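# Bring orange bin to two-arm edge, hook beside it

## Task

Carry the orange bin, and no other bin, over the benches to the bench edge where two of the arms stand (arm1 and arm2, both at y near -0.85). Then set the hook down next to that bin, lying flat on the bench, with its handle sticking out past that same edge. At the end every bin is upright, whatever was inside each bin is still inside it, and no bench has been shifted.

## Robot and tools

Setup: three Kinova Gen3 arms, arm1, arm2 and arm3, each ending in a five-finger right hand. All are in one scene frame in metres, with the origin on the floor and +z up. Base feet, each facing its own +x: arm1 at (-0.297, -0.847, 0.592); arm2 at (0.617, -0.825, 0.588); arm3 at (-0.323, 1.673, 0.608), across the benches. So the two-arm edge is the low-y side, near arm1 and arm2. Reach is about 1.06 m from the joint-1 axis.

Hand point: it sits 0.045 m in front of the palm and moves with it. Its +z runs along the straightened fingers, +y points out of the palm, and +x runs across the palm away from the thumb. Straight fingers extend 0.06 to 0.07 m past the point. A bracket on the little-finger side of the wrist sticks out and can strike things. Each wrist camera sits on the little-finger side and looks at the hand point. Fixed cameras: room_a and room_b. Calibrations and base quaternions are in the original setup data.

move: one action for any subset of the arms. Each arm gets its own object, keyed arm1, arm2 or arm3, which can hold:
- joints: a map from joint name to an absolute target. joint1_rad to joint7_rad are in radians, within the listed limits (for example joint2 within ±2.249, joint4 within ±2.579, joint6 within ±2.099, the others within ±6.283). Hand keys are hand_little, hand_ring, hand_middle, hand_index, hand_thumb_bend and hand_thumb_turn, each an absolute value from -1 (closed; for the thumb turn, in front of the palm) to +1 (open; for the thumb turn, beside the palm). hand_force_limit (-1 to 1) is a setting: about 0 N at -1 up to 10 N at +1, or 15 N for the thumb. hand_speed (-0.96 to 1) is also a setting: near zero at -1, full speed from +0.48.
- target: one list of 7 numbers, [x, y, z, qw, qx, qy, qz]. This is an absolute pose of the hand point in the scene frame, metres plus a wxyz quaternion. The hand heads there in a straight line, starting from its current hand_target. If target is used, joints may carry only the hand keys; any arm joint key there gets the call refused.
- speed: top linear speed in m/s for the target path, 0.002 to 0.5, default 0.25. Rotation is capped at twice this number in rad/s.
- min_time_s: shortest duration in seconds, 0.1 to 8, for that arm's joint motions.
- cameras: a list drawn from arm1_cam_wrist, arm2_cam_wrist, arm3_cam_wrist, room_a, room_b, or all. [] means none. If left out, you get every camera for an empty move and none otherwise.
All parts of one action begin together. Hand paths finish together, at most 10 s later, and no action runs past 15 s. A move with no arm parts returns the full state and images.

Path behaviour: paths ignore obstacles and the other arms. The hand can lag, drift off the path, or overshoot the set speed, most of all near full stretch. Joints not mentioned may still be driving toward an older target.

Fingers: each motor starts only when its own target changes by at least 0.002. It stops at the target, or when its load reaches the force limit while closing, and then locks. Settings alone do not restart a stopped motor. For a soft grip, close at hand_speed -0.94 or lower. The scene begins at force limit 0 and hand_speed -0.8, which is slow: a full finger stroke takes about 3.6 s and the thumb bend about 7 s. With the thumb turned in front of the palm (-1), the hand wraps objects 0.035 to 0.065 m thick, and handles down to about 0.025 m. A thumb-tip-to-index pinch suits light items.

wait: {seconds: 0 to 10, cameras as in move}. It runs the sim with no new commands and reports the state.

zoom_image: {camera, region: [x0, y0, x1, y1]}, in pixels with (0, 0) at top-left, at most 504 by 504. It works only on the most recent image from that camera.

show_instructions: no arguments; it shows the reference pages. finished_scene: optional scene 1. It ends the scene for good, so the result must hold with no robot help.

Reading results:
- "move" lists which robots were commanded. "as last shown" marks an arm that got nothing this call; its statuses read "not commanded" and its other lines are stale.
- done: within 1 cm and 2 degrees, or at joint tolerance.
- off_target: at rest short of the goal, possibly still pressing.
- time_out: gave up; the joint now holds where it is.
- not_followed, "joint command not followed" and "pose unreachable": the safety check held the arm back. A withheld target is dropped, but hand commands still run.
- hand: the measured pose, which can be off at long reach. hand_target: the pose the current joint targets would give.
- joint_positions: includes the hand motors and both settings. hand_stopped_by: little, ring, middle, index, thumb_bend, thumb_turn, each moving, target, force, stalled or fault.
- *_load_n: fingertip force in N, positive when pushed open. A drop to about 0 means the grip was lost.
- Joint velocities: rad/s; "within noise" means at rest. Joint torques and Flange force show contact and carried load.
- MOTOR HOT, OVER-TEMPERATURE FAULT and torque fault lines flag stops. Resend any target marked limit_stop_at_motor_heat.

Avoid:
- Dropping or tipping anything, spilling bin contents, or pushing a bench.
- Letting anything leave the work area or hit the floor.
- Arms pressing into each other, including fingers closing on another robot's hand.
- Hard hits. The arm does not yield on contact; it keeps pushing until commanded away.
- Swinging loads fast, overloading fingers, and holding the arm stretched out for long, which overheats motors.
Also, a refused or stopped move cancels the later calls in the same reply.

Each tool is called after "Request:" as a command line: name --argument value for each argument, lists and objects as JSON in quotes; but a table of rows of numbers goes row by row, as --pt "numbers of a row", without its own name.

Reference images:

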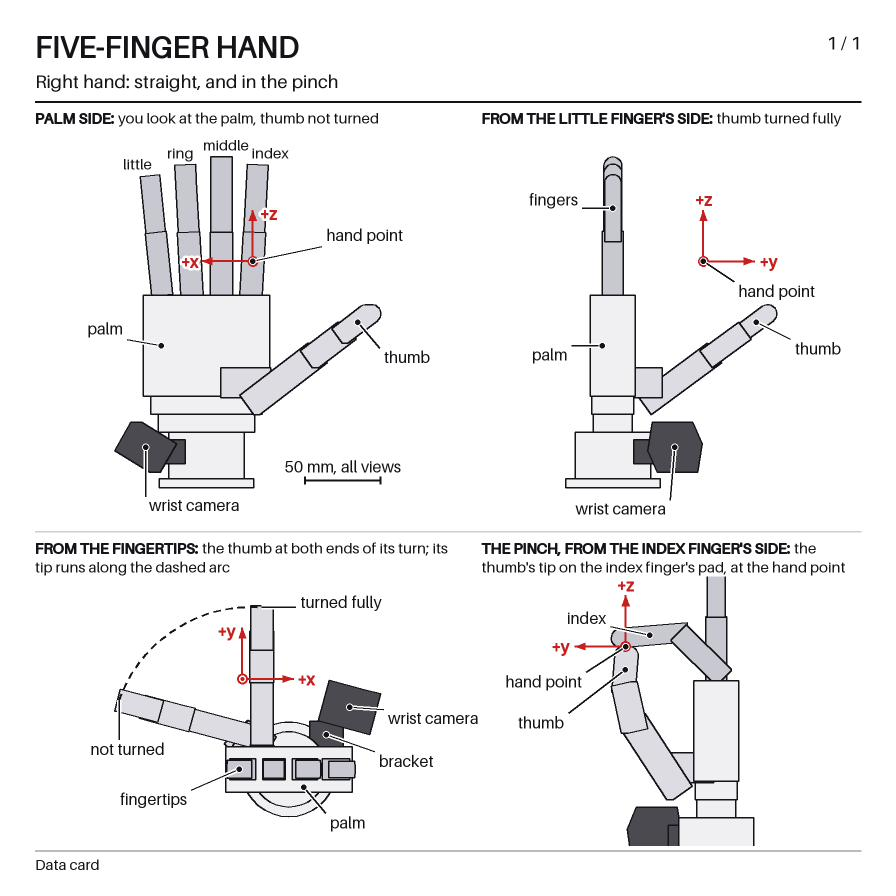

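## Session

Request:
move

Scene clock: 0.00 s.
Joint torques (N m): no reading
Motor temperatures (°C): arm1=[45 36 37 40 48 42 44] | arm2=[39 32 41 39 43 41 51] | arm3=[38 35 36 34 42 42 41]
Flange force (N): no reading
Joint velocities: within noise
arm1.joint_positions: joint1_rad=-0.693 joint2_rad=-0.531 joint3_rad=-0.029 joint4_rad=+1.455 joint5_rad=-0.040 joint6_rad=+1.846 joint7_rad=-2.085 hand_little=+1.000 hand_ring=+1.000 hand_middle=+1.000 hand_index=+1.000 hand_thumb_turn=+1.000 hand_thumb_bend=+1.000 hand_force_limit=+0.000 hand_speed=-0.800
arm1.joint_status: not commanded
arm1.hand_stopped_by: target,target,target,target,target,target
arm1.little_load_n: 0.5
arm1.ring_load_n: 0.0
arm1.middle_load_n: 0.0
arm1.index_load_n: 0.0
arm1.thumb_bend_load_n: 0.0
arm1.thumb_turn_load_n: 0.0
arm1.hand: x=-0.4553 y=-0.7230 z=+1.1524 quat_wxyz=(-0.019, +0.778, -0.598, -0.190) (m; scene frame)
arm1.hand_target: x=-0.4553 y=-0.7230 z=+1.1524 quat_wxyz=(-0.019, +0.778, -0.598, -0.190) (m; scene frame)
arm1.hand_status: not commanded
arm2.joint_positions: joint1_rad=+0.380 joint2_rad=-0.563 joint3_rad=-0.130 joint4_rad=+1.320 joint5_rad=+0.042 joint6_rad=+1.929 joint7_rad=-1.875 hand_little=+1.000 hand_ring=+1.000 hand_middle=+1.000 hand_index=+1.000 hand_thumb_turn=+1.000 hand_thumb_bend=+1.000 hand_force_limit=+0.000 hand_speed=-0.800
arm2.joint_status: not commanded
arm2.hand_stopped_by: target,target,target,target,target,target
arm2.little_load_n: 0.0
arm2.ring_load_n: 0.0
arm2.middle_load_n: 0.0
arm2.index_load_n: 0.0
arm2.thumb_bend_load_n: 0.0
arm2.thumb_turn_load_n: 0.0
arm2.hand: x=+0.6451 y=-0.6386 z=+1.1815 quat_wxyz=(-0.189, +0.446, -0.867, -0.117) (m; scene frame)
arm2.hand_target: x=+0.6451 y=-0.6386 z=+1.1815 quat_wxyz=(-0.189, +0.446, -0.867, -0.117) (m; scene frame)
arm2.hand_status: not commanded
arm3.joint_positions: joint1_rad=-0.254 joint2_rad=-0.529 joint3_rad=-0.090 joint4_rad=+1.437 joint5_rad=-0.013 joint6_rad=+2.056 joint7_rad=-1.932 hand_little=+1.000 hand_ring=+1.000 hand_middle=+1.000 hand_index=+1.000 hand_thumb_turn=+1.000 hand_thumb_bend=+1.000 hand_force_limit=+0.000 hand_speed=-0.800
arm3.joint_status: not commanded
arm3.hand_stopped_by: target,target,target,target,target,target
arm3.little_load_n: 0.0
arm3.ring_load_n: 0.0
arm3.middle_load_n: 0.0
arm3.index_load_n: 0.0
arm3.thumb_bend_load_n: -0.5
arm3.thumb_turn_load_n: 0.0
arm3.hand: x=-0.2563 y=+1.5392 z=+1.1388 quat_wxyz=(-0.064, -0.761, -0.643, +0.062) (m; scene frame)
arm3.hand_target: x=-0.2563 y=+1.5392 z=+1.1388 quat_wxyz=(-0.064, -0.761, -0.643, +0.062) (m; scene frame)
arm3.hand_status: not commanded
pictures: arm1_cam_wrist, arm2_cam_wrist, arm3_cam_wrist, room_a, room_b

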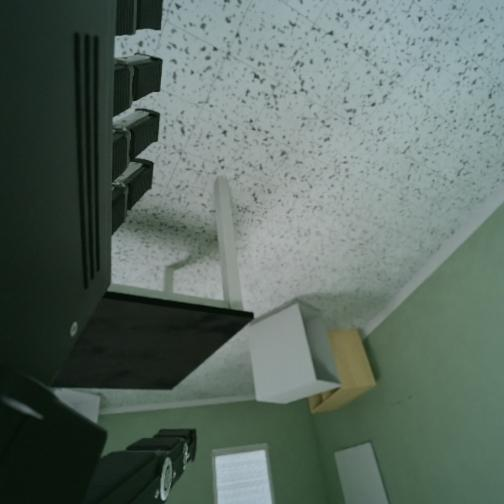

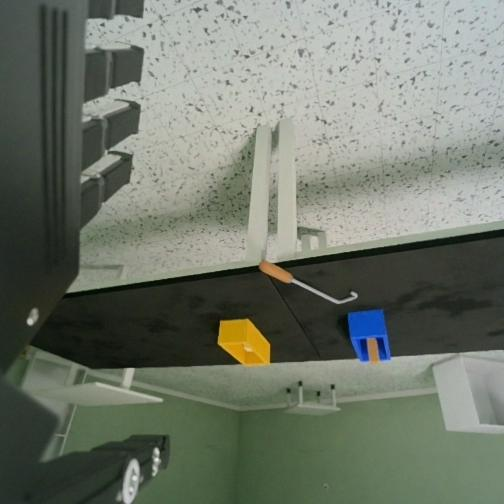

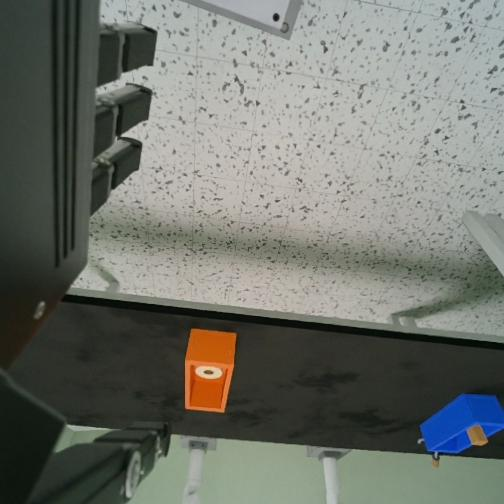

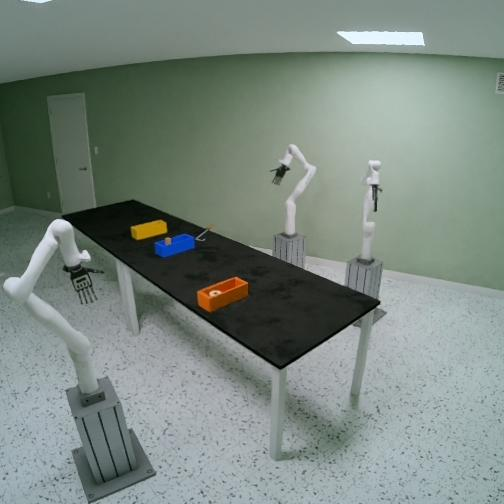

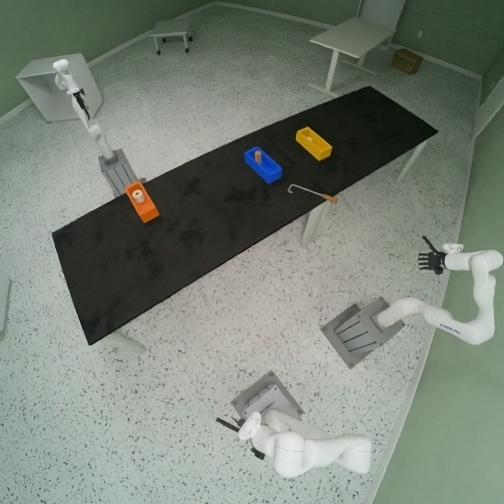

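Request:
zoom_image --camera "room_b" --region '[40, 80, 240, 280]'

Request:
zoom_image --camera "room_b" --region '[220, 80, 380, 240]'

Request:
zoom_image --camera "room_a" --region '[50, 190, 270, 340]'

Request:
zoom_image --camera "arm3_cam_wrist" --region '[150, 300, 270, 420]'

Request:
zoom_image --camera "arm2_cam_wrist" --region '[200, 240, 420, 380]'

Scaled by 2.520 from the camera's image (finer frame: 720x720).

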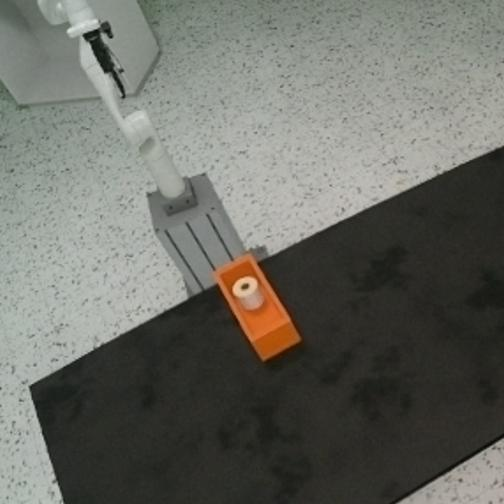

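Scaled by 3.150 from the camera's image (finer frame: 720x720).

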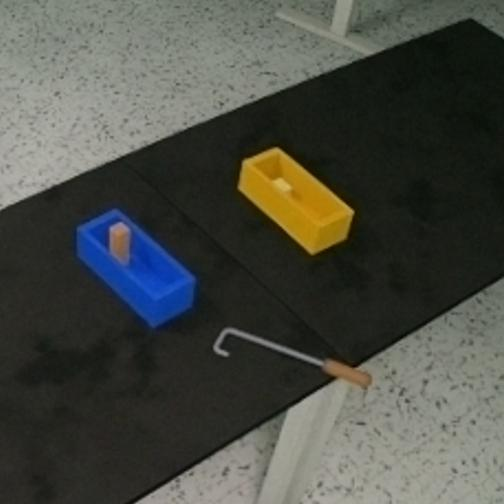

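Scaled by 2.291 from the camera's image (finer frame: 720x720).

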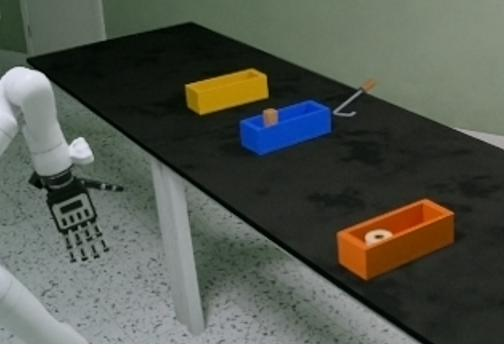

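Scaled by 4.200 from the camera's image (finer frame: 720x720).

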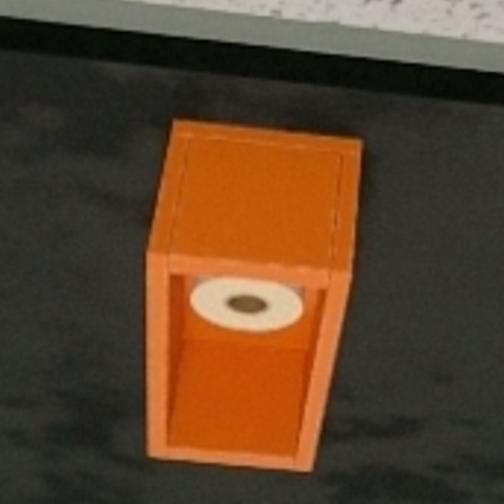

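Scaled by 2.291 from the camera's image (finer frame: 720x720).

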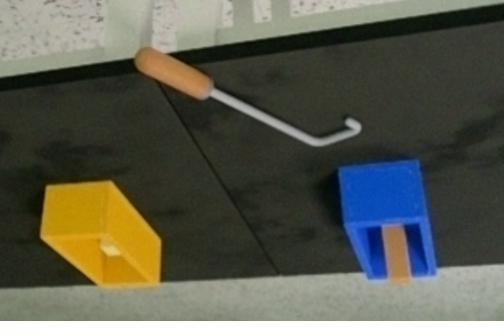

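Request:
zoom_image --camera "room_b" --region '[115, 165, 175, 225]'

Request:
zoom_image --camera "room_b" --region '[275, 160, 345, 230]'

Request:
zoom_image --camera "room_b" --region '[235, 115, 335, 190]'

Scaled by 8.400 from the camera's image (finer frame: 720x720).

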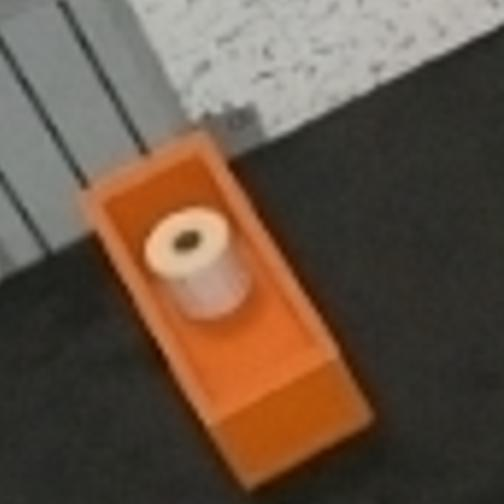

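Scaled by 7.200 from the camera's image (finer frame: 720x720).

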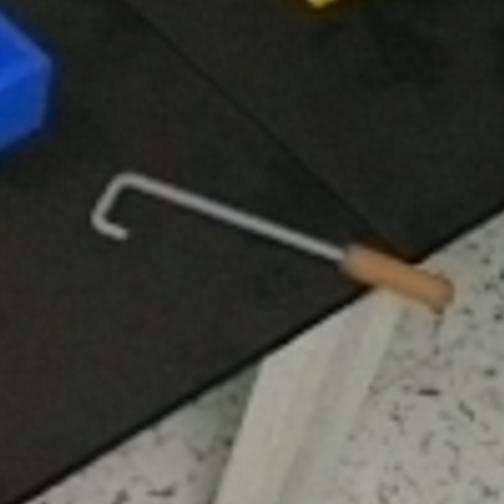

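Scaled by 5.040 from the camera's image (finer frame: 720x720).

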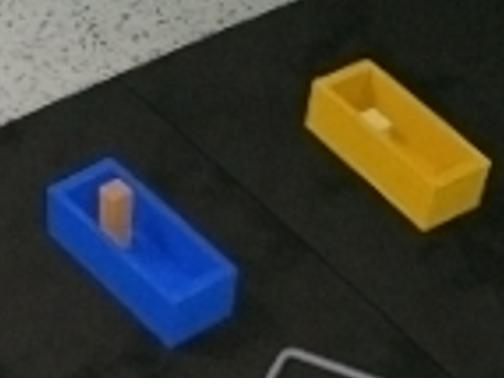

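Request:
move --arm3 '{"joints": {"joint1_rad": -0.234, "joint2_rad": 0.246, "joint3_rad": 0.0, "joint4_rad": 2.181, "joint5_rad": 0.0, "joint6_rad": -0.507, "joint7_rad": 0.0}, "min_time_s": 5}' --arm2 '{"joints": {"joint1_rad": 0.03, "joint2_rad": 0.653, "joint3_rad": 0.0, "joint4_rad": 1.265, "joint5_rad": 0.0, "joint6_rad": 0.176, "joint7_rad": 0.0}, "min_time_s": 5}' --cameras '["arm2_cam_wrist", "arm3_cam_wrist", "room_a", "room_b"]'

Scene clock: 756.07 s.
Joint torques (N m): arm1=[-0.47 -0.32 0.9 -8.69 -0.38 -0.72 0.45] | arm2=[-0.22 -21.18 2.47 -8.44 -0.31 -2.2 0.08] | arm3=[-0.83 -12.8 -1.16 -5.08 -0.28 -2.51 -0.11]
Motor temperatures (°C): arm1=[43 35 33 38 46 41 43] | arm2=[35 33 38 37 41 39 51] | arm3=[36 33 34 34 40 41 40]
Flange force (N): arm1=[-1.7 5.7 4.1] | arm2=[7.6 -4.5 3.4] | arm3=[4.3 -6.1 6.7]
move: arm2 done; arm3 done
Joint velocities: within noise
arm1: as last shown
arm1.little_load_n: 0.0
arm1.thumb_bend_load_n: -0.5
arm2.joint_positions: joint1_rad=+0.030 joint2_rad=+0.653 joint3_rad=+0.000 joint4_rad=+1.265 joint5_rad=+0.000 joint6_rad=+0.176 joint7_rad=+0.000 hand_little=+1.000 hand_ring=+1.000 hand_middle=+1.000 hand_index=+1.000 hand_thumb_turn=+1.000 hand_thumb_bend=+1.000 hand_force_limit=+0.000 hand_speed=-0.800
arm2.joint_status: all done
arm2.hand_stopped_by: target,target,target,target,target,target
arm2.little_load_n: 0.0
arm2.ring_load_n: 0.0
arm2.middle_load_n: 0.0
arm2.index_load_n: 0.0
arm2.thumb_bend_load_n: 0.0
arm2.thumb_turn_load_n: 0.0
arm2.hand: x=+0.6693 y=-0.0224 z=+0.8748 quat_wxyz=(-0.494, +0.869, -0.032, +0.015)
arm2.hand_target: x=+0.6693 y=-0.0225 z=+0.8747 quat_wxyz=(-0.494, +0.869, -0.032, +0.015)
arm2.hand_status: not commanded
arm3.joint_positions: joint1_rad=-0.234 joint2_rad=+0.246 joint3_rad=+0.000 joint4_rad=+2.181 joint5_rad=+0.000 joint6_rad=-0.507 joint7_rad=+0.000 hand_little=+1.000 hand_ring=+1.000 hand_middle=+1.000 hand_index=+1.000 hand_thumb_turn=+1.000 hand_thumb_bend=+1.000 hand_force_limit=+0.000 hand_speed=-0.800
arm3.joint_status: all done
arm3.hand_stopped_by: target,target,target,target,target,target
arm3.little_load_n: 0.0
arm3.ring_load_n: 0.0
arm3.middle_load_n: 0.0
arm3.index_load_n: 0.0
arm3.thumb_bend_load_n: 0.0
arm3.thumb_turn_load_n: 0.0
arm3.hand: x=-0.2641 y=+1.0840 z=+0.8947 quat_wxyz=(-0.020, +0.037, -0.819, +0.572)
arm3.hand_target: x=-0.2641 y=+1.0840 z=+0.8947 quat_wxyz=(-0.020, +0.037, -0.819, +0.572)
arm3.hand_status: not commanded
arm2_cam_wrist: T_world_to_cam=[[0.21904, -0.53047, -0.81891, 0.54983], [-0.86839, -0.48867, 0.08427, 0.49417], [-0.44488, 0.69268, -0.5677, 0.92565]] pos_world=[0.72049, -0.10802, 0.93411]
arm3_cam_wrist: T_world_to_cam=[[-0.34925, 0.30744, -0.88516, 0.36461], [0.7355, 0.67523, -0.05568, -0.49494], [0.58057, -0.67048, -0.46195, 1.41044]] pos_world=[-0.32749, 1.16777, 0.94673]

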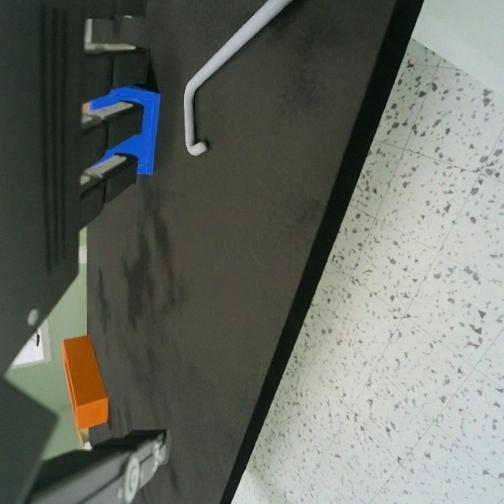

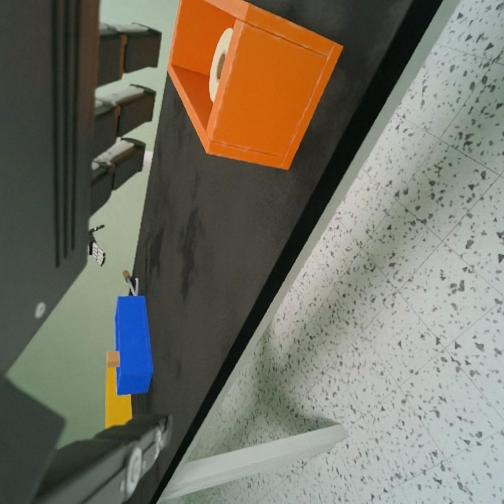

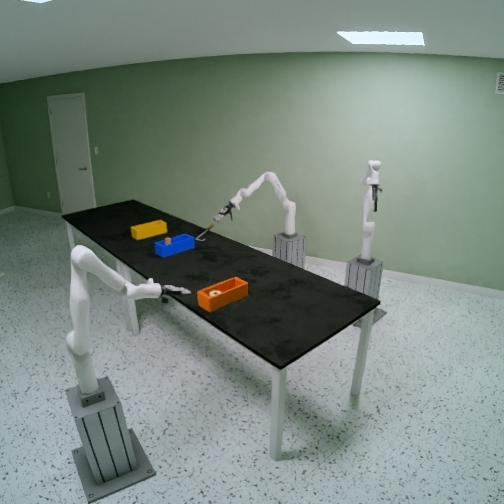

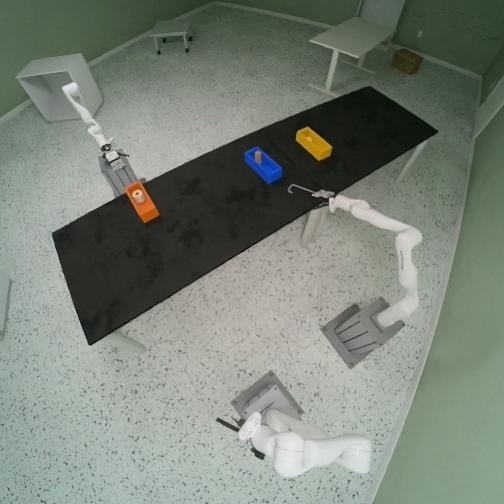

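Request:
zoom_image --camera "room_b" --region '[270, 150, 370, 230]'

Request:
zoom_image --camera "room_b" --region '[80, 125, 180, 225]'

Request:
zoom_image --camera "arm2_cam_wrist" --region '[60, 0, 310, 200]'

Scaled by 5.040 from the camera's image (finer frame: 720x720).

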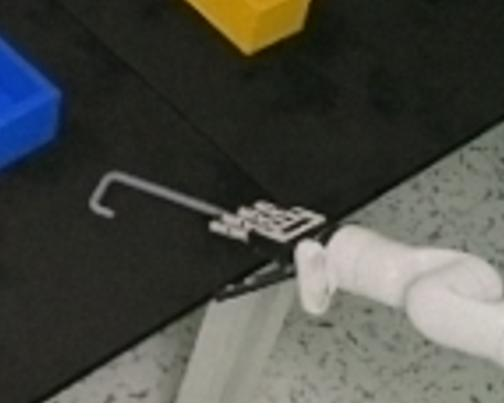

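Scaled by 5.040 from the camera's image (finer frame: 720x720).

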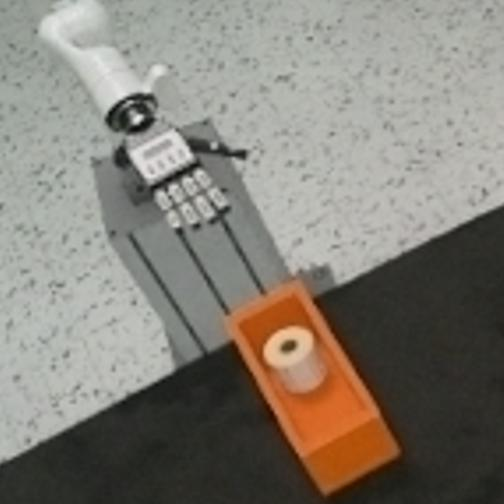

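Scaled by 2.016 from the camera's image (finer frame: 720x720).

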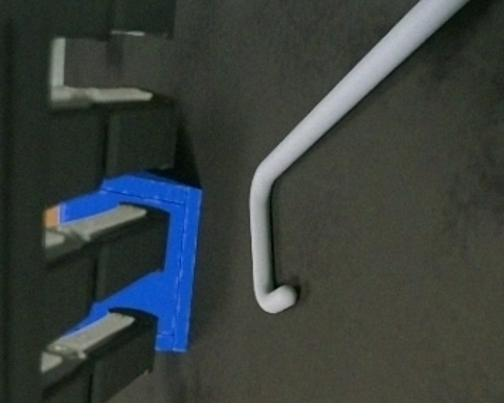

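Request:
move --arm3 '{"target": [-0.24, 1.05, 0.765, 0.0, 0.0, 0.819, -0.573], "speed": 0.15}' --arm2 '{"target": [0.85, -0.02, 0.86, 0.5355, -0.7648, 0.2936, -0.2056], "speed": 0.2}' --cameras '["arm2_cam_wrist", "arm3_cam_wrist", "room_b"]'

Scene clock: 944.47 s.
Joint torques (N m): arm1=[-0.41 -0.38 0.93 -8.78 -0.34 -0.72 0.48] | arm2=[-0.26 -20.42 10.25 -5.03 -0.12 -2 0.06] | arm3=[-0.84 -16.42 -0.65 -2.13 -0.16 -2.5 -0.14]
Motor temperatures (°C): arm1=[43 35 33 38 46 40 43] | arm2=[35 35 38 37 41 39 51] | arm3=[36 34 33 34 40 42 40]
Flange force (N): arm1=[-1.6 5.8 4.4] | arm2=[0.8 -3.5 7.1] | arm3=[2.2 -3.4 9.3]
move: arm2 done; arm3 done
Joint velocities: within noise
arm1: as last shown
arm1.thumb_bend_load_n: 0.0
arm2.joint_positions: joint1_rad=-0.454 joint2_rad=+1.008 joint3_rad=+1.098 joint4_rad=+1.297 joint5_rad=-0.328 joint6_rad=+0.125 joint7_rad=-0.580 hand_little=+1.000 hand_ring=+1.000 hand_middle=+1.000 hand_index=+1.000 hand_thumb_turn=+1.000 hand_thumb_bend=+1.000 hand_force_limit=+0.000 hand_speed=-0.800
arm2.joint_status: not commanded
arm2.hand_stopped_by: target,target,target,target,target,target
arm2.little_load_n: 0.0
arm2.ring_load_n: -0.5
arm2.middle_load_n: 0.0
arm2.index_load_n: 0.0
arm2.thumb_bend_load_n: 0.0
arm2.thumb_turn_load_n: 0.0
arm2.hand: x=+0.8500 y=-0.0200 z=+0.8600 quat_wxyz=(-0.535, +0.765, -0.294, +0.206)
arm2.hand_target: x=+0.8500 y=-0.0200 z=+0.8600 quat_wxyz=(-0.535, +0.765, -0.294, +0.206)
arm2.hand_status: done (0.000 m and 0.0 deg from the pose sent, 0.181 m and 39.5 deg at the start)
arm3.joint_positions: joint1_rad=-0.377 joint2_rad=+0.630 joint3_rad=+0.017 joint4_rad=+2.206 joint5_rad=-0.242 joint6_rad=-0.923 joint7_rad=+0.055 hand_little=+1.000 hand_ring=+1.000 hand_middle=+1.000 hand_index=+1.000 hand_thumb_turn=+1.000 hand_thumb_bend=+1.000 hand_force_limit=+0.000 hand_speed=-0.800
arm3.joint_status: not commanded
arm3.hand_stopped_by: target,target,target,target,target,target
arm3.little_load_n: -0.5
arm3.ring_load_n: 0.0
arm3.middle_load_n: 0.0
arm3.index_load_n: 0.0
arm3.thumb_bend_load_n: 0.0
arm3.thumb_turn_load_n: 0.0
arm3.hand: x=-0.2400 y=+1.0500 z=+0.7650 quat_wxyz=(+0.000, +0.000, -0.819, +0.573)
arm3.hand_target: x=-0.2400 y=+1.0500 z=+0.7650 quat_wxyz=(+0.000, +0.000, -0.819, +0.573)
arm3.hand_status: done (0.000 m and 0.0 deg from the pose sent, 0.136 m and 4.9 deg at the start)
arm2_cam_wrist: T_world_to_cam=[[-0.04176, -0.43509, -0.89942, 0.79232], [-0.98899, 0.14595, -0.02468, 0.86244], [0.14201, 0.88848, -0.43639, 0.38803]] pos_world=[0.83093, -0.1259, 0.90324]
arm3_cam_wrist: T_world_to_cam=[[-0.31287, 0.3333, -0.8894, 0.25347], [0.79012, 0.611, -0.04898, -0.42155], [0.52709, -0.71805, -0.45451, 1.34526]] pos_world=[-0.29671, 1.13905, 0.81623]

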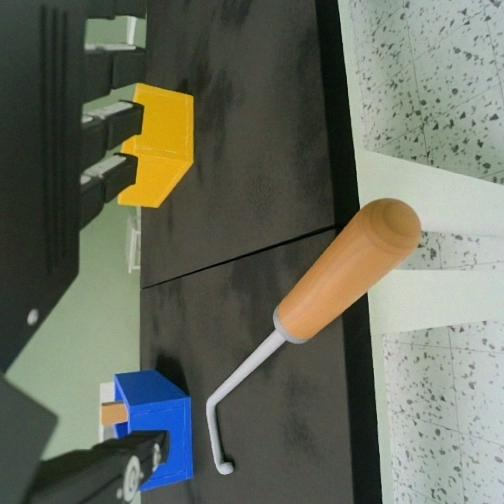

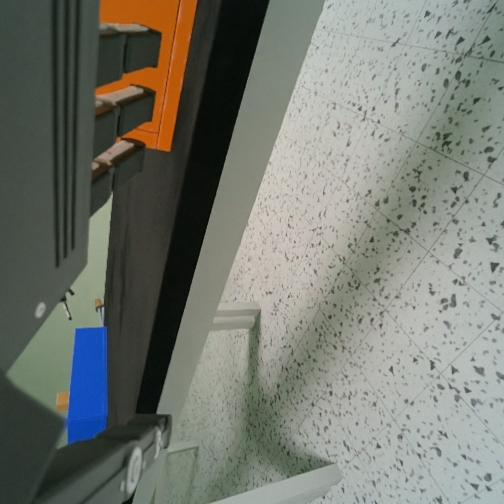

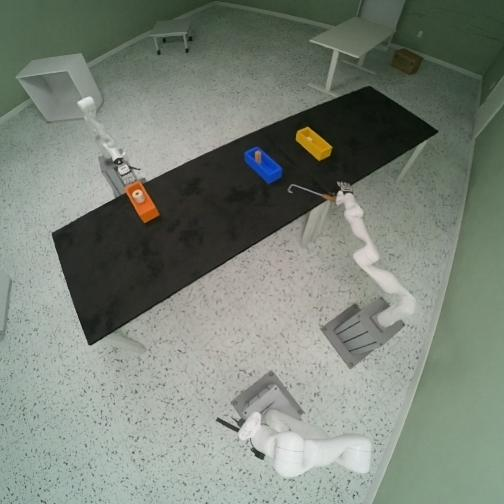

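Request:
zoom_image --camera "room_b" --region '[300, 165, 370, 235]'

Request:
zoom_image --camera "room_b" --region '[90, 140, 170, 220]'

Request:
zoom_image --camera "arm2_cam_wrist" --region '[180, 180, 440, 480]'

Scaled by 7.200 from the camera's image (finer frame: 720x720).

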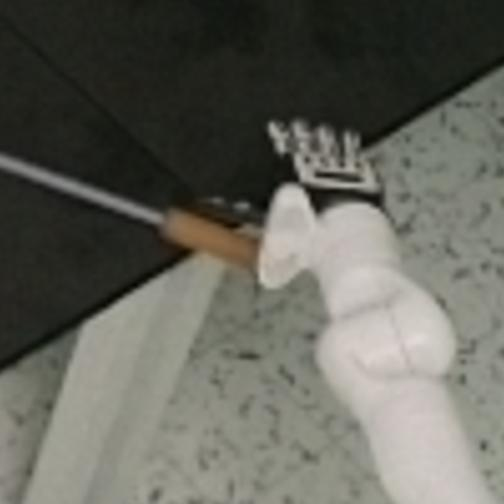

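Scaled by 6.300 from the camera's image (finer frame: 720x720).

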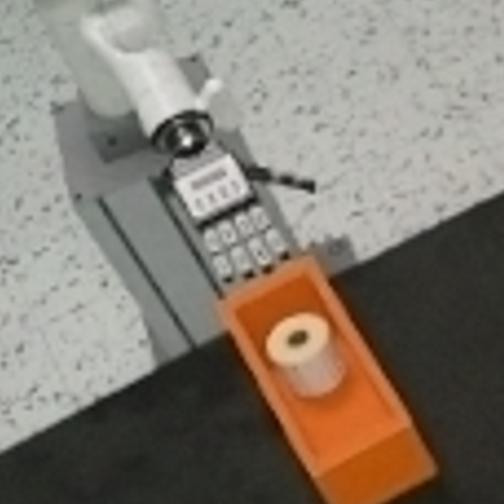

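Scaled by 1.680 from the camera's image (finer frame: 720x720).

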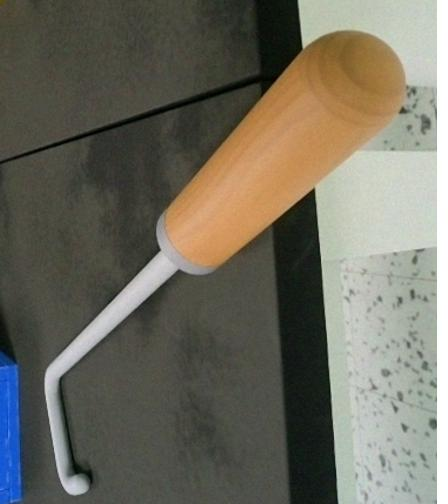

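Request:
move --arm3 '{"target": [-0.233, 0.85, 0.768, 0.0, 0.0, 0.819, -0.573], "speed": 0.08}' --arm2 '{"target": [0.8208, 0.0212, 0.84, 0.6102, -0.6102, 0.3573, -0.3573], "speed": 0.12, "joints": {"hand_speed": 0.0, "hand_thumb_bend": 0.0, "hand_thumb_turn": -1.0}}' --cameras '["arm2_cam_wrist", "arm3_cam_wrist", "room_b"]'

Scene clock: 1071.80 s.
Joint torques (N m): arm1=[-0.45 -0.41 0.93 -8.71 -0.3 -0.74 0.49] | arm2=[-0.37 -23.6 11.11 3.68 1.25 -0.66 0.1] | arm3=[-0.6 -22.91 -0.04 -5.63 -0.19 -2.57 -0.15]
Motor temperatures (°C): arm1=[42 35 33 38 46 40 43] | arm2=[35 36 40 37 41 38 51] | arm3=[36 34 33 33 40 42 40]
Flange force (N): arm1=[-1.7 6.0 4.0] | arm2=[-7.4 -0.6 4.5] | arm3=[-0.1 -4.4 10.2]
move: arm2 done; arm3 done
Joint velocities: within noise
arm1: as last shown
arm1.little_load_n: 0.5
arm2.joint_positions: joint1_rad=-0.530 joint2_rad=+1.645 joint3_rad=+1.848 joint4_rad=+0.940 joint5_rad=-0.440 joint6_rad=+0.657 joint7_rad=-1.304 hand_little=+1.000 hand_ring=+1.000 hand_middle=+1.000 hand_index=+1.000 hand_thumb_turn=-1.000 hand_thumb_bend=+0.000 hand_force_limit=+0.000 hand_speed=+0.000
arm2.joint_status: all done
arm2.hand_stopped_by: target,target,target,target,target,target
arm2.little_load_n: 0.0
arm2.ring_load_n: 0.0
arm2.middle_load_n: 0.0
arm2.index_load_n: -0.5
arm2.thumb_bend_load_n: 0.0
arm2.thumb_turn_load_n: 0.0
arm2.hand: x=+0.8208 y=+0.0212 z=+0.8400 quat_wxyz=(-0.610, +0.610, -0.357, +0.357)
arm2.hand_target: x=+0.8208 y=+0.0212 z=+0.8400 quat_wxyz=(-0.610, +0.610, -0.357, +0.357)
arm2.hand_status: done (0.000 m and 0.0 deg from the pose sent, 0.054 m and 27.3 deg at the start)
arm3.joint_positions: joint1_rad=-0.340 joint2_rad=+0.877 joint3_rad=+0.073 joint4_rad=+1.497 joint5_rad=-0.255 joint6_rad=-0.458 joint7_rad=+0.118 hand_little=+1.000 hand_ring=+1.000 hand_middle=+1.000 hand_index=+1.000 hand_thumb_turn=+1.000 hand_thumb_bend=+1.000 hand_force_limit=+0.000 hand_speed=-0.800
arm3.joint_status: not commanded
arm3.hand_stopped_by: target,target,target,target,target,target
arm3.little_load_n: 0.0
arm3.ring_load_n: 0.0
arm3.middle_load_n: -0.5
arm3.index_load_n: 0.0
arm3.thumb_bend_load_n: 0.0
arm3.thumb_turn_load_n: -0.5
arm3.hand: x=-0.2330 y=+0.8500 z=+0.7680 quat_wxyz=(+0.000, +0.000, -0.819, +0.573)
arm3.hand_target: x=-0.2330 y=+0.8500 z=+0.7680 quat_wxyz=(+0.000, +0.000, -0.819, +0.573)
arm3.hand_status: done (0.000 m and 0.0 deg from the pose sent, 0.200 m and 0.0 deg at the start)
arm2_cam_wrist: T_world_to_cam=[[0.10772, -0.23784, -0.96531, 0.71942], [-0.85353, 0.47575, -0.21246, 0.86667], [0.50978, 0.84681, -0.15176, -0.19322]] pos_world=[0.76074, -0.07759, 0.84928]
arm3_cam_wrist: T_world_to_cam=[[-0.313, 0.33333, -0.88934, 0.32487], [0.79013, 0.61097, -0.04909, -0.30461], [0.527, -0.71805, -0.45461, 1.19939]] pos_world=[-0.28971, 0.93905, 0.81923]

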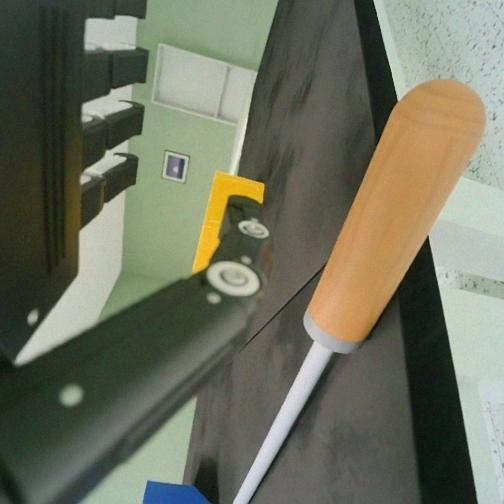

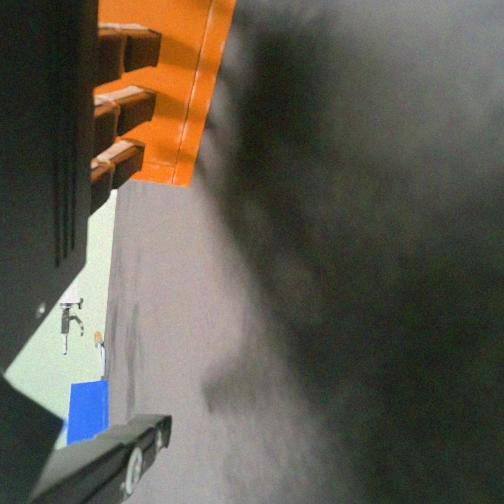

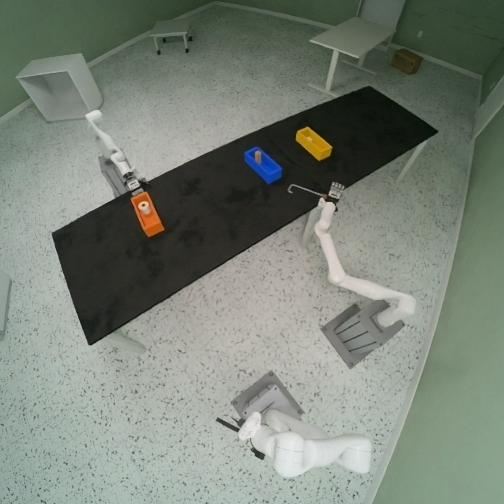

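Request:
move --arm3 '{"target": [-0.225, 0.72, 0.768, 0.0, 0.0, 0.819, -0.573], "speed": 0.08}' --arm2 '{"target": [0.8158, 0.0052, 0.80, 0.6102, -0.6102, 0.3573, -0.3573], "speed": 0.08}' --cameras '["arm2_cam_wrist", "arm3_cam_wrist", "room_b"]'

Request:
zoom_image --camera "room_b" --region '[100, 160, 180, 260]'

Request:
zoom_image --camera "room_b" --region '[280, 160, 360, 240]'

Scene clock: 1119.63 s.
Joint torques (N m): arm1=[-0.44 -0.34 0.95 -8.67 -0.28 -0.7 0.39] | arm2=[-0.31 -22.87 11.5 4.23 1.19 -0.56 0.1] | arm3=[-0.47 -27.23 1.03 -6.87 -0.3 -2.49 -0.11]
Motor temperatures (°C): arm1=[42 35 33 38 46 40 43] | arm2=[35 36 40 37 41 38 51] | arm3=[36 35 33 34 40 42 40]
Flange force (N): arm1=[-1.7 5.8 4.1] | arm2=[-6.5 0.1 3.8] | arm3=[-3.8 -9.3 20.1]
move: arm2 done; arm3 done
Joint velocities: within noise
arm1: as last shown
arm1.little_load_n: 0.0
arm2.joint_positions: joint1_rad=-0.577 joint2_rad=+1.720 joint3_rad=+1.837 joint4_rad=+1.036 joint5_rad=-0.458 joint6_rad=+0.614 joint7_rad=-1.339 hand_little=+1.000 hand_ring=+1.000 hand_middle=+1.000 hand_index=+1.000 hand_thumb_turn=-1.000 hand_thumb_bend=+0.000 hand_force_limit=+0.000 hand_speed=+0.000
arm2.joint_status: not commanded
arm2.hand_stopped_by: target,target,target,target,target,target
arm2.little_load_n: 0.0
arm2.ring_load_n: 0.0
arm2.middle_load_n: 0.0
arm2.index_load_n: 0.0
arm2.thumb_bend_load_n: 0.5
arm2.thumb_turn_load_n: 0.0
arm2.hand: x=+0.8158 y=+0.0052 z=+0.8000 quat_wxyz=(-0.610, +0.610, -0.357, +0.357)
arm2.hand_target: x=+0.8158 y=+0.0052 z=+0.8000 quat_wxyz=(-0.610, +0.610, -0.357, +0.357)
arm2.hand_status: done (0.000 m and 0.0 deg from the pose sent, 0.043 m and 0.0 deg at the start)
arm3.joint_positions: joint1_rad=-0.368 joint2_rad=+1.165 joint3_rad=+0.252 joint4_rad=+0.838 joint5_rad=-0.407 joint6_rad=-0.062 joint7_rad=+0.139 hand_little=+1.000 hand_ring=+1.000 hand_middle=+1.000 hand_index=+1.000 hand_thumb_turn=+1.000 hand_thumb_bend=+1.000 hand_force_limit=+0.000 hand_speed=-0.800
arm3.joint_status: not commanded
arm3.hand_stopped_by: target,target,target,target,target,target
arm3.little_load_n: 0.0
arm3.ring_load_n: 0.0
arm3.middle_load_n: 0.0
arm3.index_load_n: 0.0
arm3.thumb_bend_load_n: 0.0
arm3.thumb_turn_load_n: 0.0
arm3.hand: x=-0.2250 y=+0.7200 z=+0.7680 quat_wxyz=(+0.000, +0.000, -0.819, +0.573)
arm3.hand_target: x=-0.2250 y=+0.7200 z=+0.7680 quat_wxyz=(+0.000, +0.000, -0.819, +0.573)
arm3.hand_status: done (0.000 m and 0.0 deg from the pose sent, 0.130 m and 0.0 deg at the start)
arm2_cam_wrist: T_world_to_cam=[[0.10772, -0.23784, -0.96531, 0.67754], [-0.85353, 0.47575, -0.21246, 0.86152], [0.50978, 0.84681, -0.15176, -0.18319]] pos_world=[0.75574, -0.09359, 0.80928]
arm3_cam_wrist: T_world_to_cam=[[-0.31293, 0.33339, -0.88934, 0.37069], [0.79016, 0.61094, -0.04901, -0.23154], [0.527, -0.71805, -0.45461, 1.10183]] pos_world=[-0.28171, 0.80905, 0.81923]

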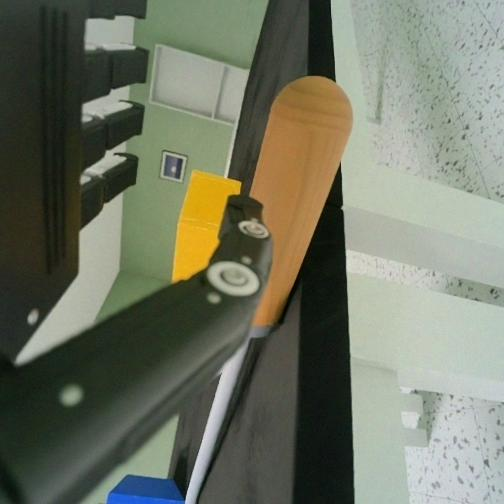

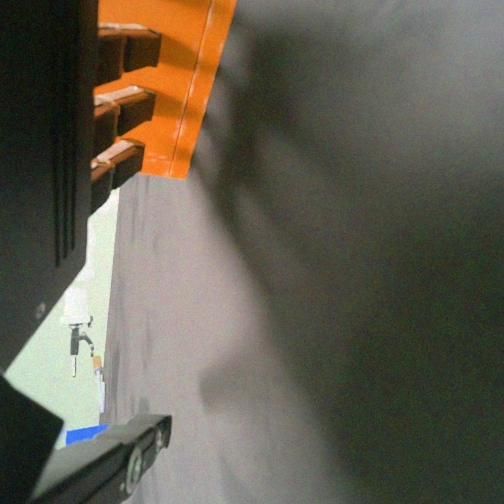

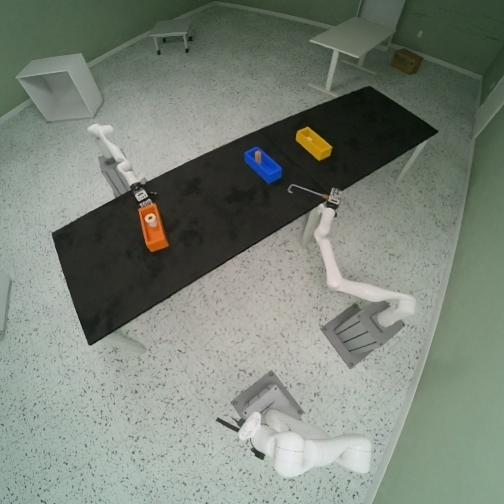

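Scaled by 5.040 from the camera's image (finer frame: 720x720).

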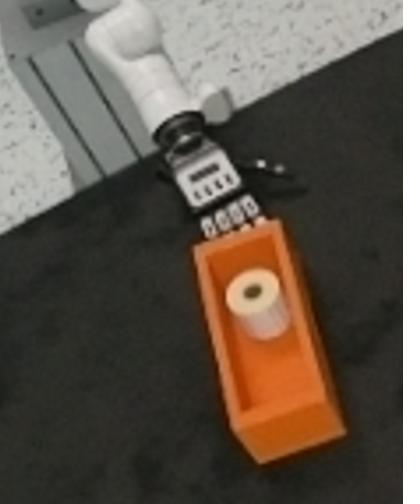

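Scaled by 6.300 from the camera's image (finer frame: 720x720).

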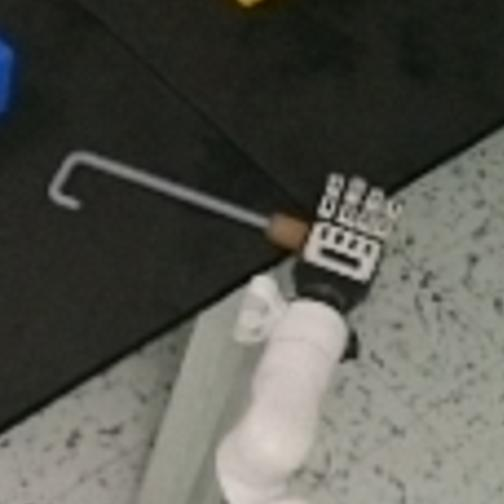

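Request:
move --arm3 '{"target": [-0.253, 0.742, 0.785, 0.0743, -0.0854, 0.7499, -0.6519], "speed": 0.12}' --arm2 '{"target": [0.8158, 0.0052, 0.779, 0.6102, -0.6102, 0.3573, -0.3573], "speed": 0.05}'

Request:
move --arm3 '{"target": [-0.253, 0.67, 0.785, 0.0743, -0.0854, 0.7499, -0.6519], "speed": 0.06}' --arm2 '{"joints": {"hand_speed": -0.5, "hand_force_limit": -0.2, "hand_little": 0.45, "hand_ring": 0.45, "hand_middle": 0.45, "hand_index": 0.45}}' --cameras '["arm2_cam_wrist", "arm3_cam_wrist", "room_b"]'

Request:
zoom_image --camera "room_b" --region '[100, 160, 180, 260]'

Scene clock: 1213.33 s.
Joint torques (N m): arm1=[-0.47 -0.36 0.97 -8.72 -0.32 -0.72 0.44] | arm2=[-0.33 -22.75 11.42 4.56 1.2 -0.48 0.14] | arm3=[-0.74 -26.33 -5.1 -5.6 -0.21 -2.64 -0.13]
Motor temperatures (°C): arm1=[42 34 32 38 46 40 43] | arm2=[35 39 40 37 41 38 51] | arm3=[36 38 33 35 40 41 40]
Flange force (N): arm1=[-1.6 5.9 4.2] | arm2=[-6.4 0.2 3.7] | arm3=[4.7 -0.9 13.5]
move: arm2 done; arm3 done
Joint velocities: within noise
arm1: as last shown
arm1.ring_load_n: -0.5
arm2.joint_positions: joint1_rad=-0.575 joint2_rad=+1.757 joint3_rad=+1.841 joint4_rad=+1.031 joint5_rad=-0.463 joint6_rad=+0.618 joint7_rad=-1.372 hand_little=+1.000 hand_ring=+1.000 hand_middle=+1.000 hand_index=+1.000 hand_thumb_turn=-1.000 hand_thumb_bend=+0.000 hand_force_limit=+0.000 hand_speed=+0.000
arm2.joint_status: not commanded
arm2.hand_stopped_by: target,target,target,target,target,target
arm2.little_load_n: 0.0
arm2.ring_load_n: 0.0
arm2.middle_load_n: -0.5
arm2.index_load_n: 0.0
arm2.thumb_bend_load_n: 0.0
arm2.thumb_turn_load_n: 0.0
arm2.hand: x=+0.8158 y=+0.0052 z=+0.7790 quat_wxyz=(-0.610, +0.610, -0.357, +0.357)
arm2.hand_target: x=+0.8158 y=+0.0052 z=+0.7790 quat_wxyz=(-0.610, +0.610, -0.357, +0.357)
arm2.hand_status: done (0.000 m and 0.0 deg from the pose sent, 0.021 m and 0.0 deg at the start)
arm3.joint_positions: joint1_rad=+0.068 joint2_rad=+1.167 joint3_rad=-0.488 joint4_rad=+1.058 joint5_rad=+0.403 joint6_rad=-0.409 joint7_rad=+0.097 hand_little=+1.000 hand_ring=+1.000 hand_middle=+1.000 hand_index=+1.000 hand_thumb_turn=+1.000 hand_thumb_bend=+1.000 hand_force_limit=+0.000 hand_speed=-0.800
arm3.joint_status: not commanded
arm3.hand_stopped_by: target,target,target,target,target,target
arm3.little_load_n: 0.0
arm3.ring_load_n: -0.5
arm3.middle_load_n: -0.5
arm3.index_load_n: 0.0
arm3.thumb_bend_load_n: 0.0
arm3.thumb_turn_load_n: 0.0
arm3.hand: x=-0.2530 y=+0.7420 z=+0.7850 quat_wxyz=(-0.074, +0.085, -0.750, +0.652)
arm3.hand_target: x=-0.2530 y=+0.7420 z=+0.7850 quat_wxyz=(-0.074, +0.085, -0.750, +0.652)
arm3.hand_status: done (0.000 m and 0.0 deg from the pose sent, 0.039 m and 17.7 deg at the start)
pictures: none

Scene clock: 1215.63 s.
Joint torques (N m): arm1=[-0.45 -0.36 0.99 -8.7 -0.28 -0.76 0.46] | arm2=[-0.34 -22.77 11.36 4.54 1.2 -0.47 0.11] | arm3=[-0.75 -28.65 -5.49 -4.01 -0.4 -2.7 -0.1]
Motor temperatures (°C): arm1=[42 34 32 38 46 40 43] | arm2=[35 39 40 37 41 38 51] | arm3=[36 39 33 35 40 41 40]
Flange force (N): arm1=[-1.6 6.1 4.0] | arm2=[-6.3 0.2 3.7] | arm3=no reading
move: arm2 done; arm3 done
Joint velocities: within noise
arm1: as last shown
arm1.ring_load_n: 0.5
arm2.joint_positions: joint1_rad=-0.575 joint2_rad=+1.757 joint3_rad=+1.841 joint4_rad=+1.031 joint5_rad=-0.463 joint6_rad=+0.618 joint7_rad=-1.372 hand_little=+0.450 hand_ring=+0.450 hand_middle=+0.450 hand_index=+0.450 hand_thumb_turn=-1.000 hand_thumb_bend=+0.000 hand_force_limit=-0.200 hand_speed=-0.500
arm2.joint_status: all done
arm2.hand_stopped_by: target,target,target,target,target,target
arm2.little_load_n: 0.0
arm2.ring_load_n: 0.0
arm2.middle_load_n: 0.0
arm2.index_load_n: -0.5
arm2.thumb_bend_load_n: 0.0
arm2.thumb_turn_load_n: 0.0
arm2.hand: x=+0.8158 y=+0.0052 z=+0.7790 quat_wxyz=(-0.610, +0.610, -0.357, +0.357)
arm2.hand_target: x=+0.8158 y=+0.0052 z=+0.7790 quat_wxyz=(-0.610, +0.610, -0.357, +0.357)
arm2.hand_status: not commanded
arm3.joint_positions: joint1_rad=+0.050 joint2_rad=+1.414 joint3_rad=-0.901 joint4_rad=+0.544 joint5_rad=+0.957 joint6_rad=-0.050 joint7_rad=-0.059 hand_little=+1.000 hand_ring=+1.000 hand_middle=+1.000 hand_index=+1.000 hand_thumb_turn=+1.000 hand_thumb_bend=+1.000 hand_force_limit=+0.000 hand_speed=-0.800
arm3.joint_status: not commanded
arm3.hand_stopped_by: target,target,target,target,target,target
arm3.little_load_n: 0.0
arm3.ring_load_n: 0.0
arm3.middle_load_n: 0.0
arm3.index_load_n: 0.0
arm3.thumb_bend_load_n: 0.0
arm3.thumb_turn_load_n: -0.5
arm3.hand: x=-0.2530 y=+0.6700 z=+0.7850 quat_wxyz=(-0.074, +0.085, -0.750, +0.652)
arm3.hand_target: x=-0.2530 y=+0.6700 z=+0.7850 quat_wxyz=(-0.074, +0.085, -0.750, +0.652)
arm3.hand_status: done (0.000 m and 0.0 deg from the pose sent, 0.072 m and 0.0 deg at the start)
arm2_cam_wrist: T_world_to_cam=[[0.10772, -0.23784, -0.96531, 0.65727], [-0.85353, 0.47575, -0.21246, 0.85705], [0.50978, 0.84681, -0.15176, -0.18638]] pos_world=[0.75574, -0.09359, 0.78828]
arm3_cam_wrist: T_world_to_cam=[[-0.33643, 0.06637, -0.93937, 0.60593], [0.63777, 0.74998, -0.17542, -0.21054], [0.69287, -0.65812, -0.29464, 0.96455]] pos_world=[-0.33018, 0.75248, 0.81646]

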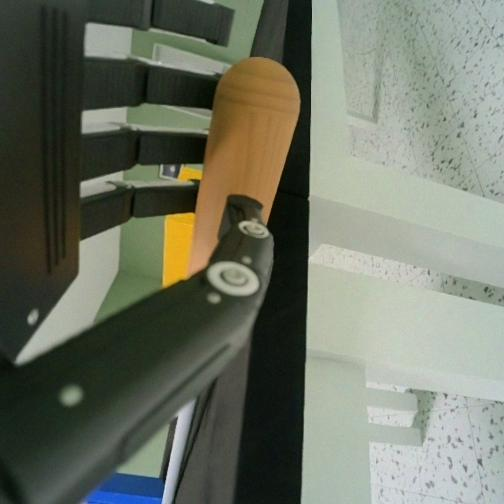

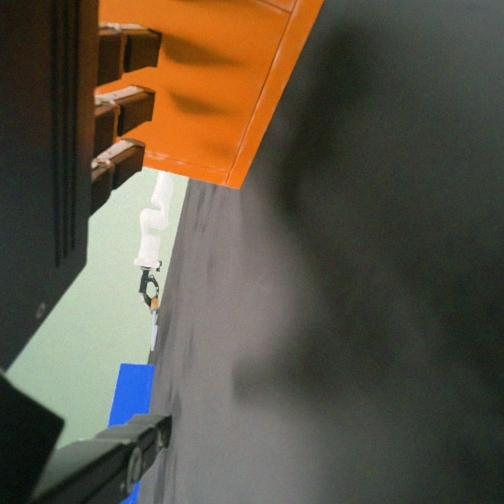

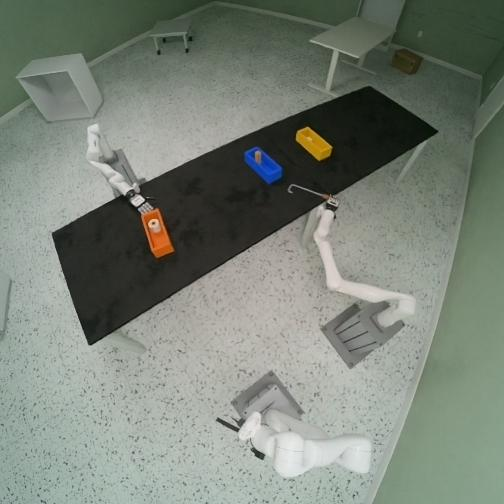

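Scaled by 5.040 from the camera's image (finer frame: 720x720).

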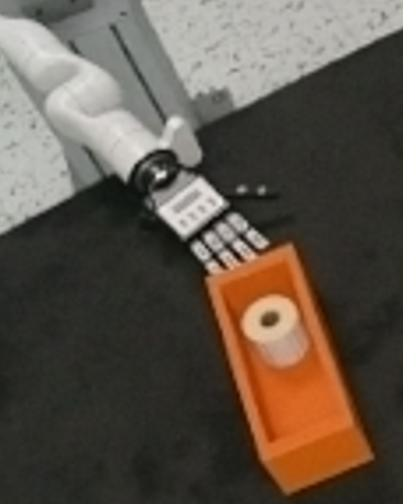

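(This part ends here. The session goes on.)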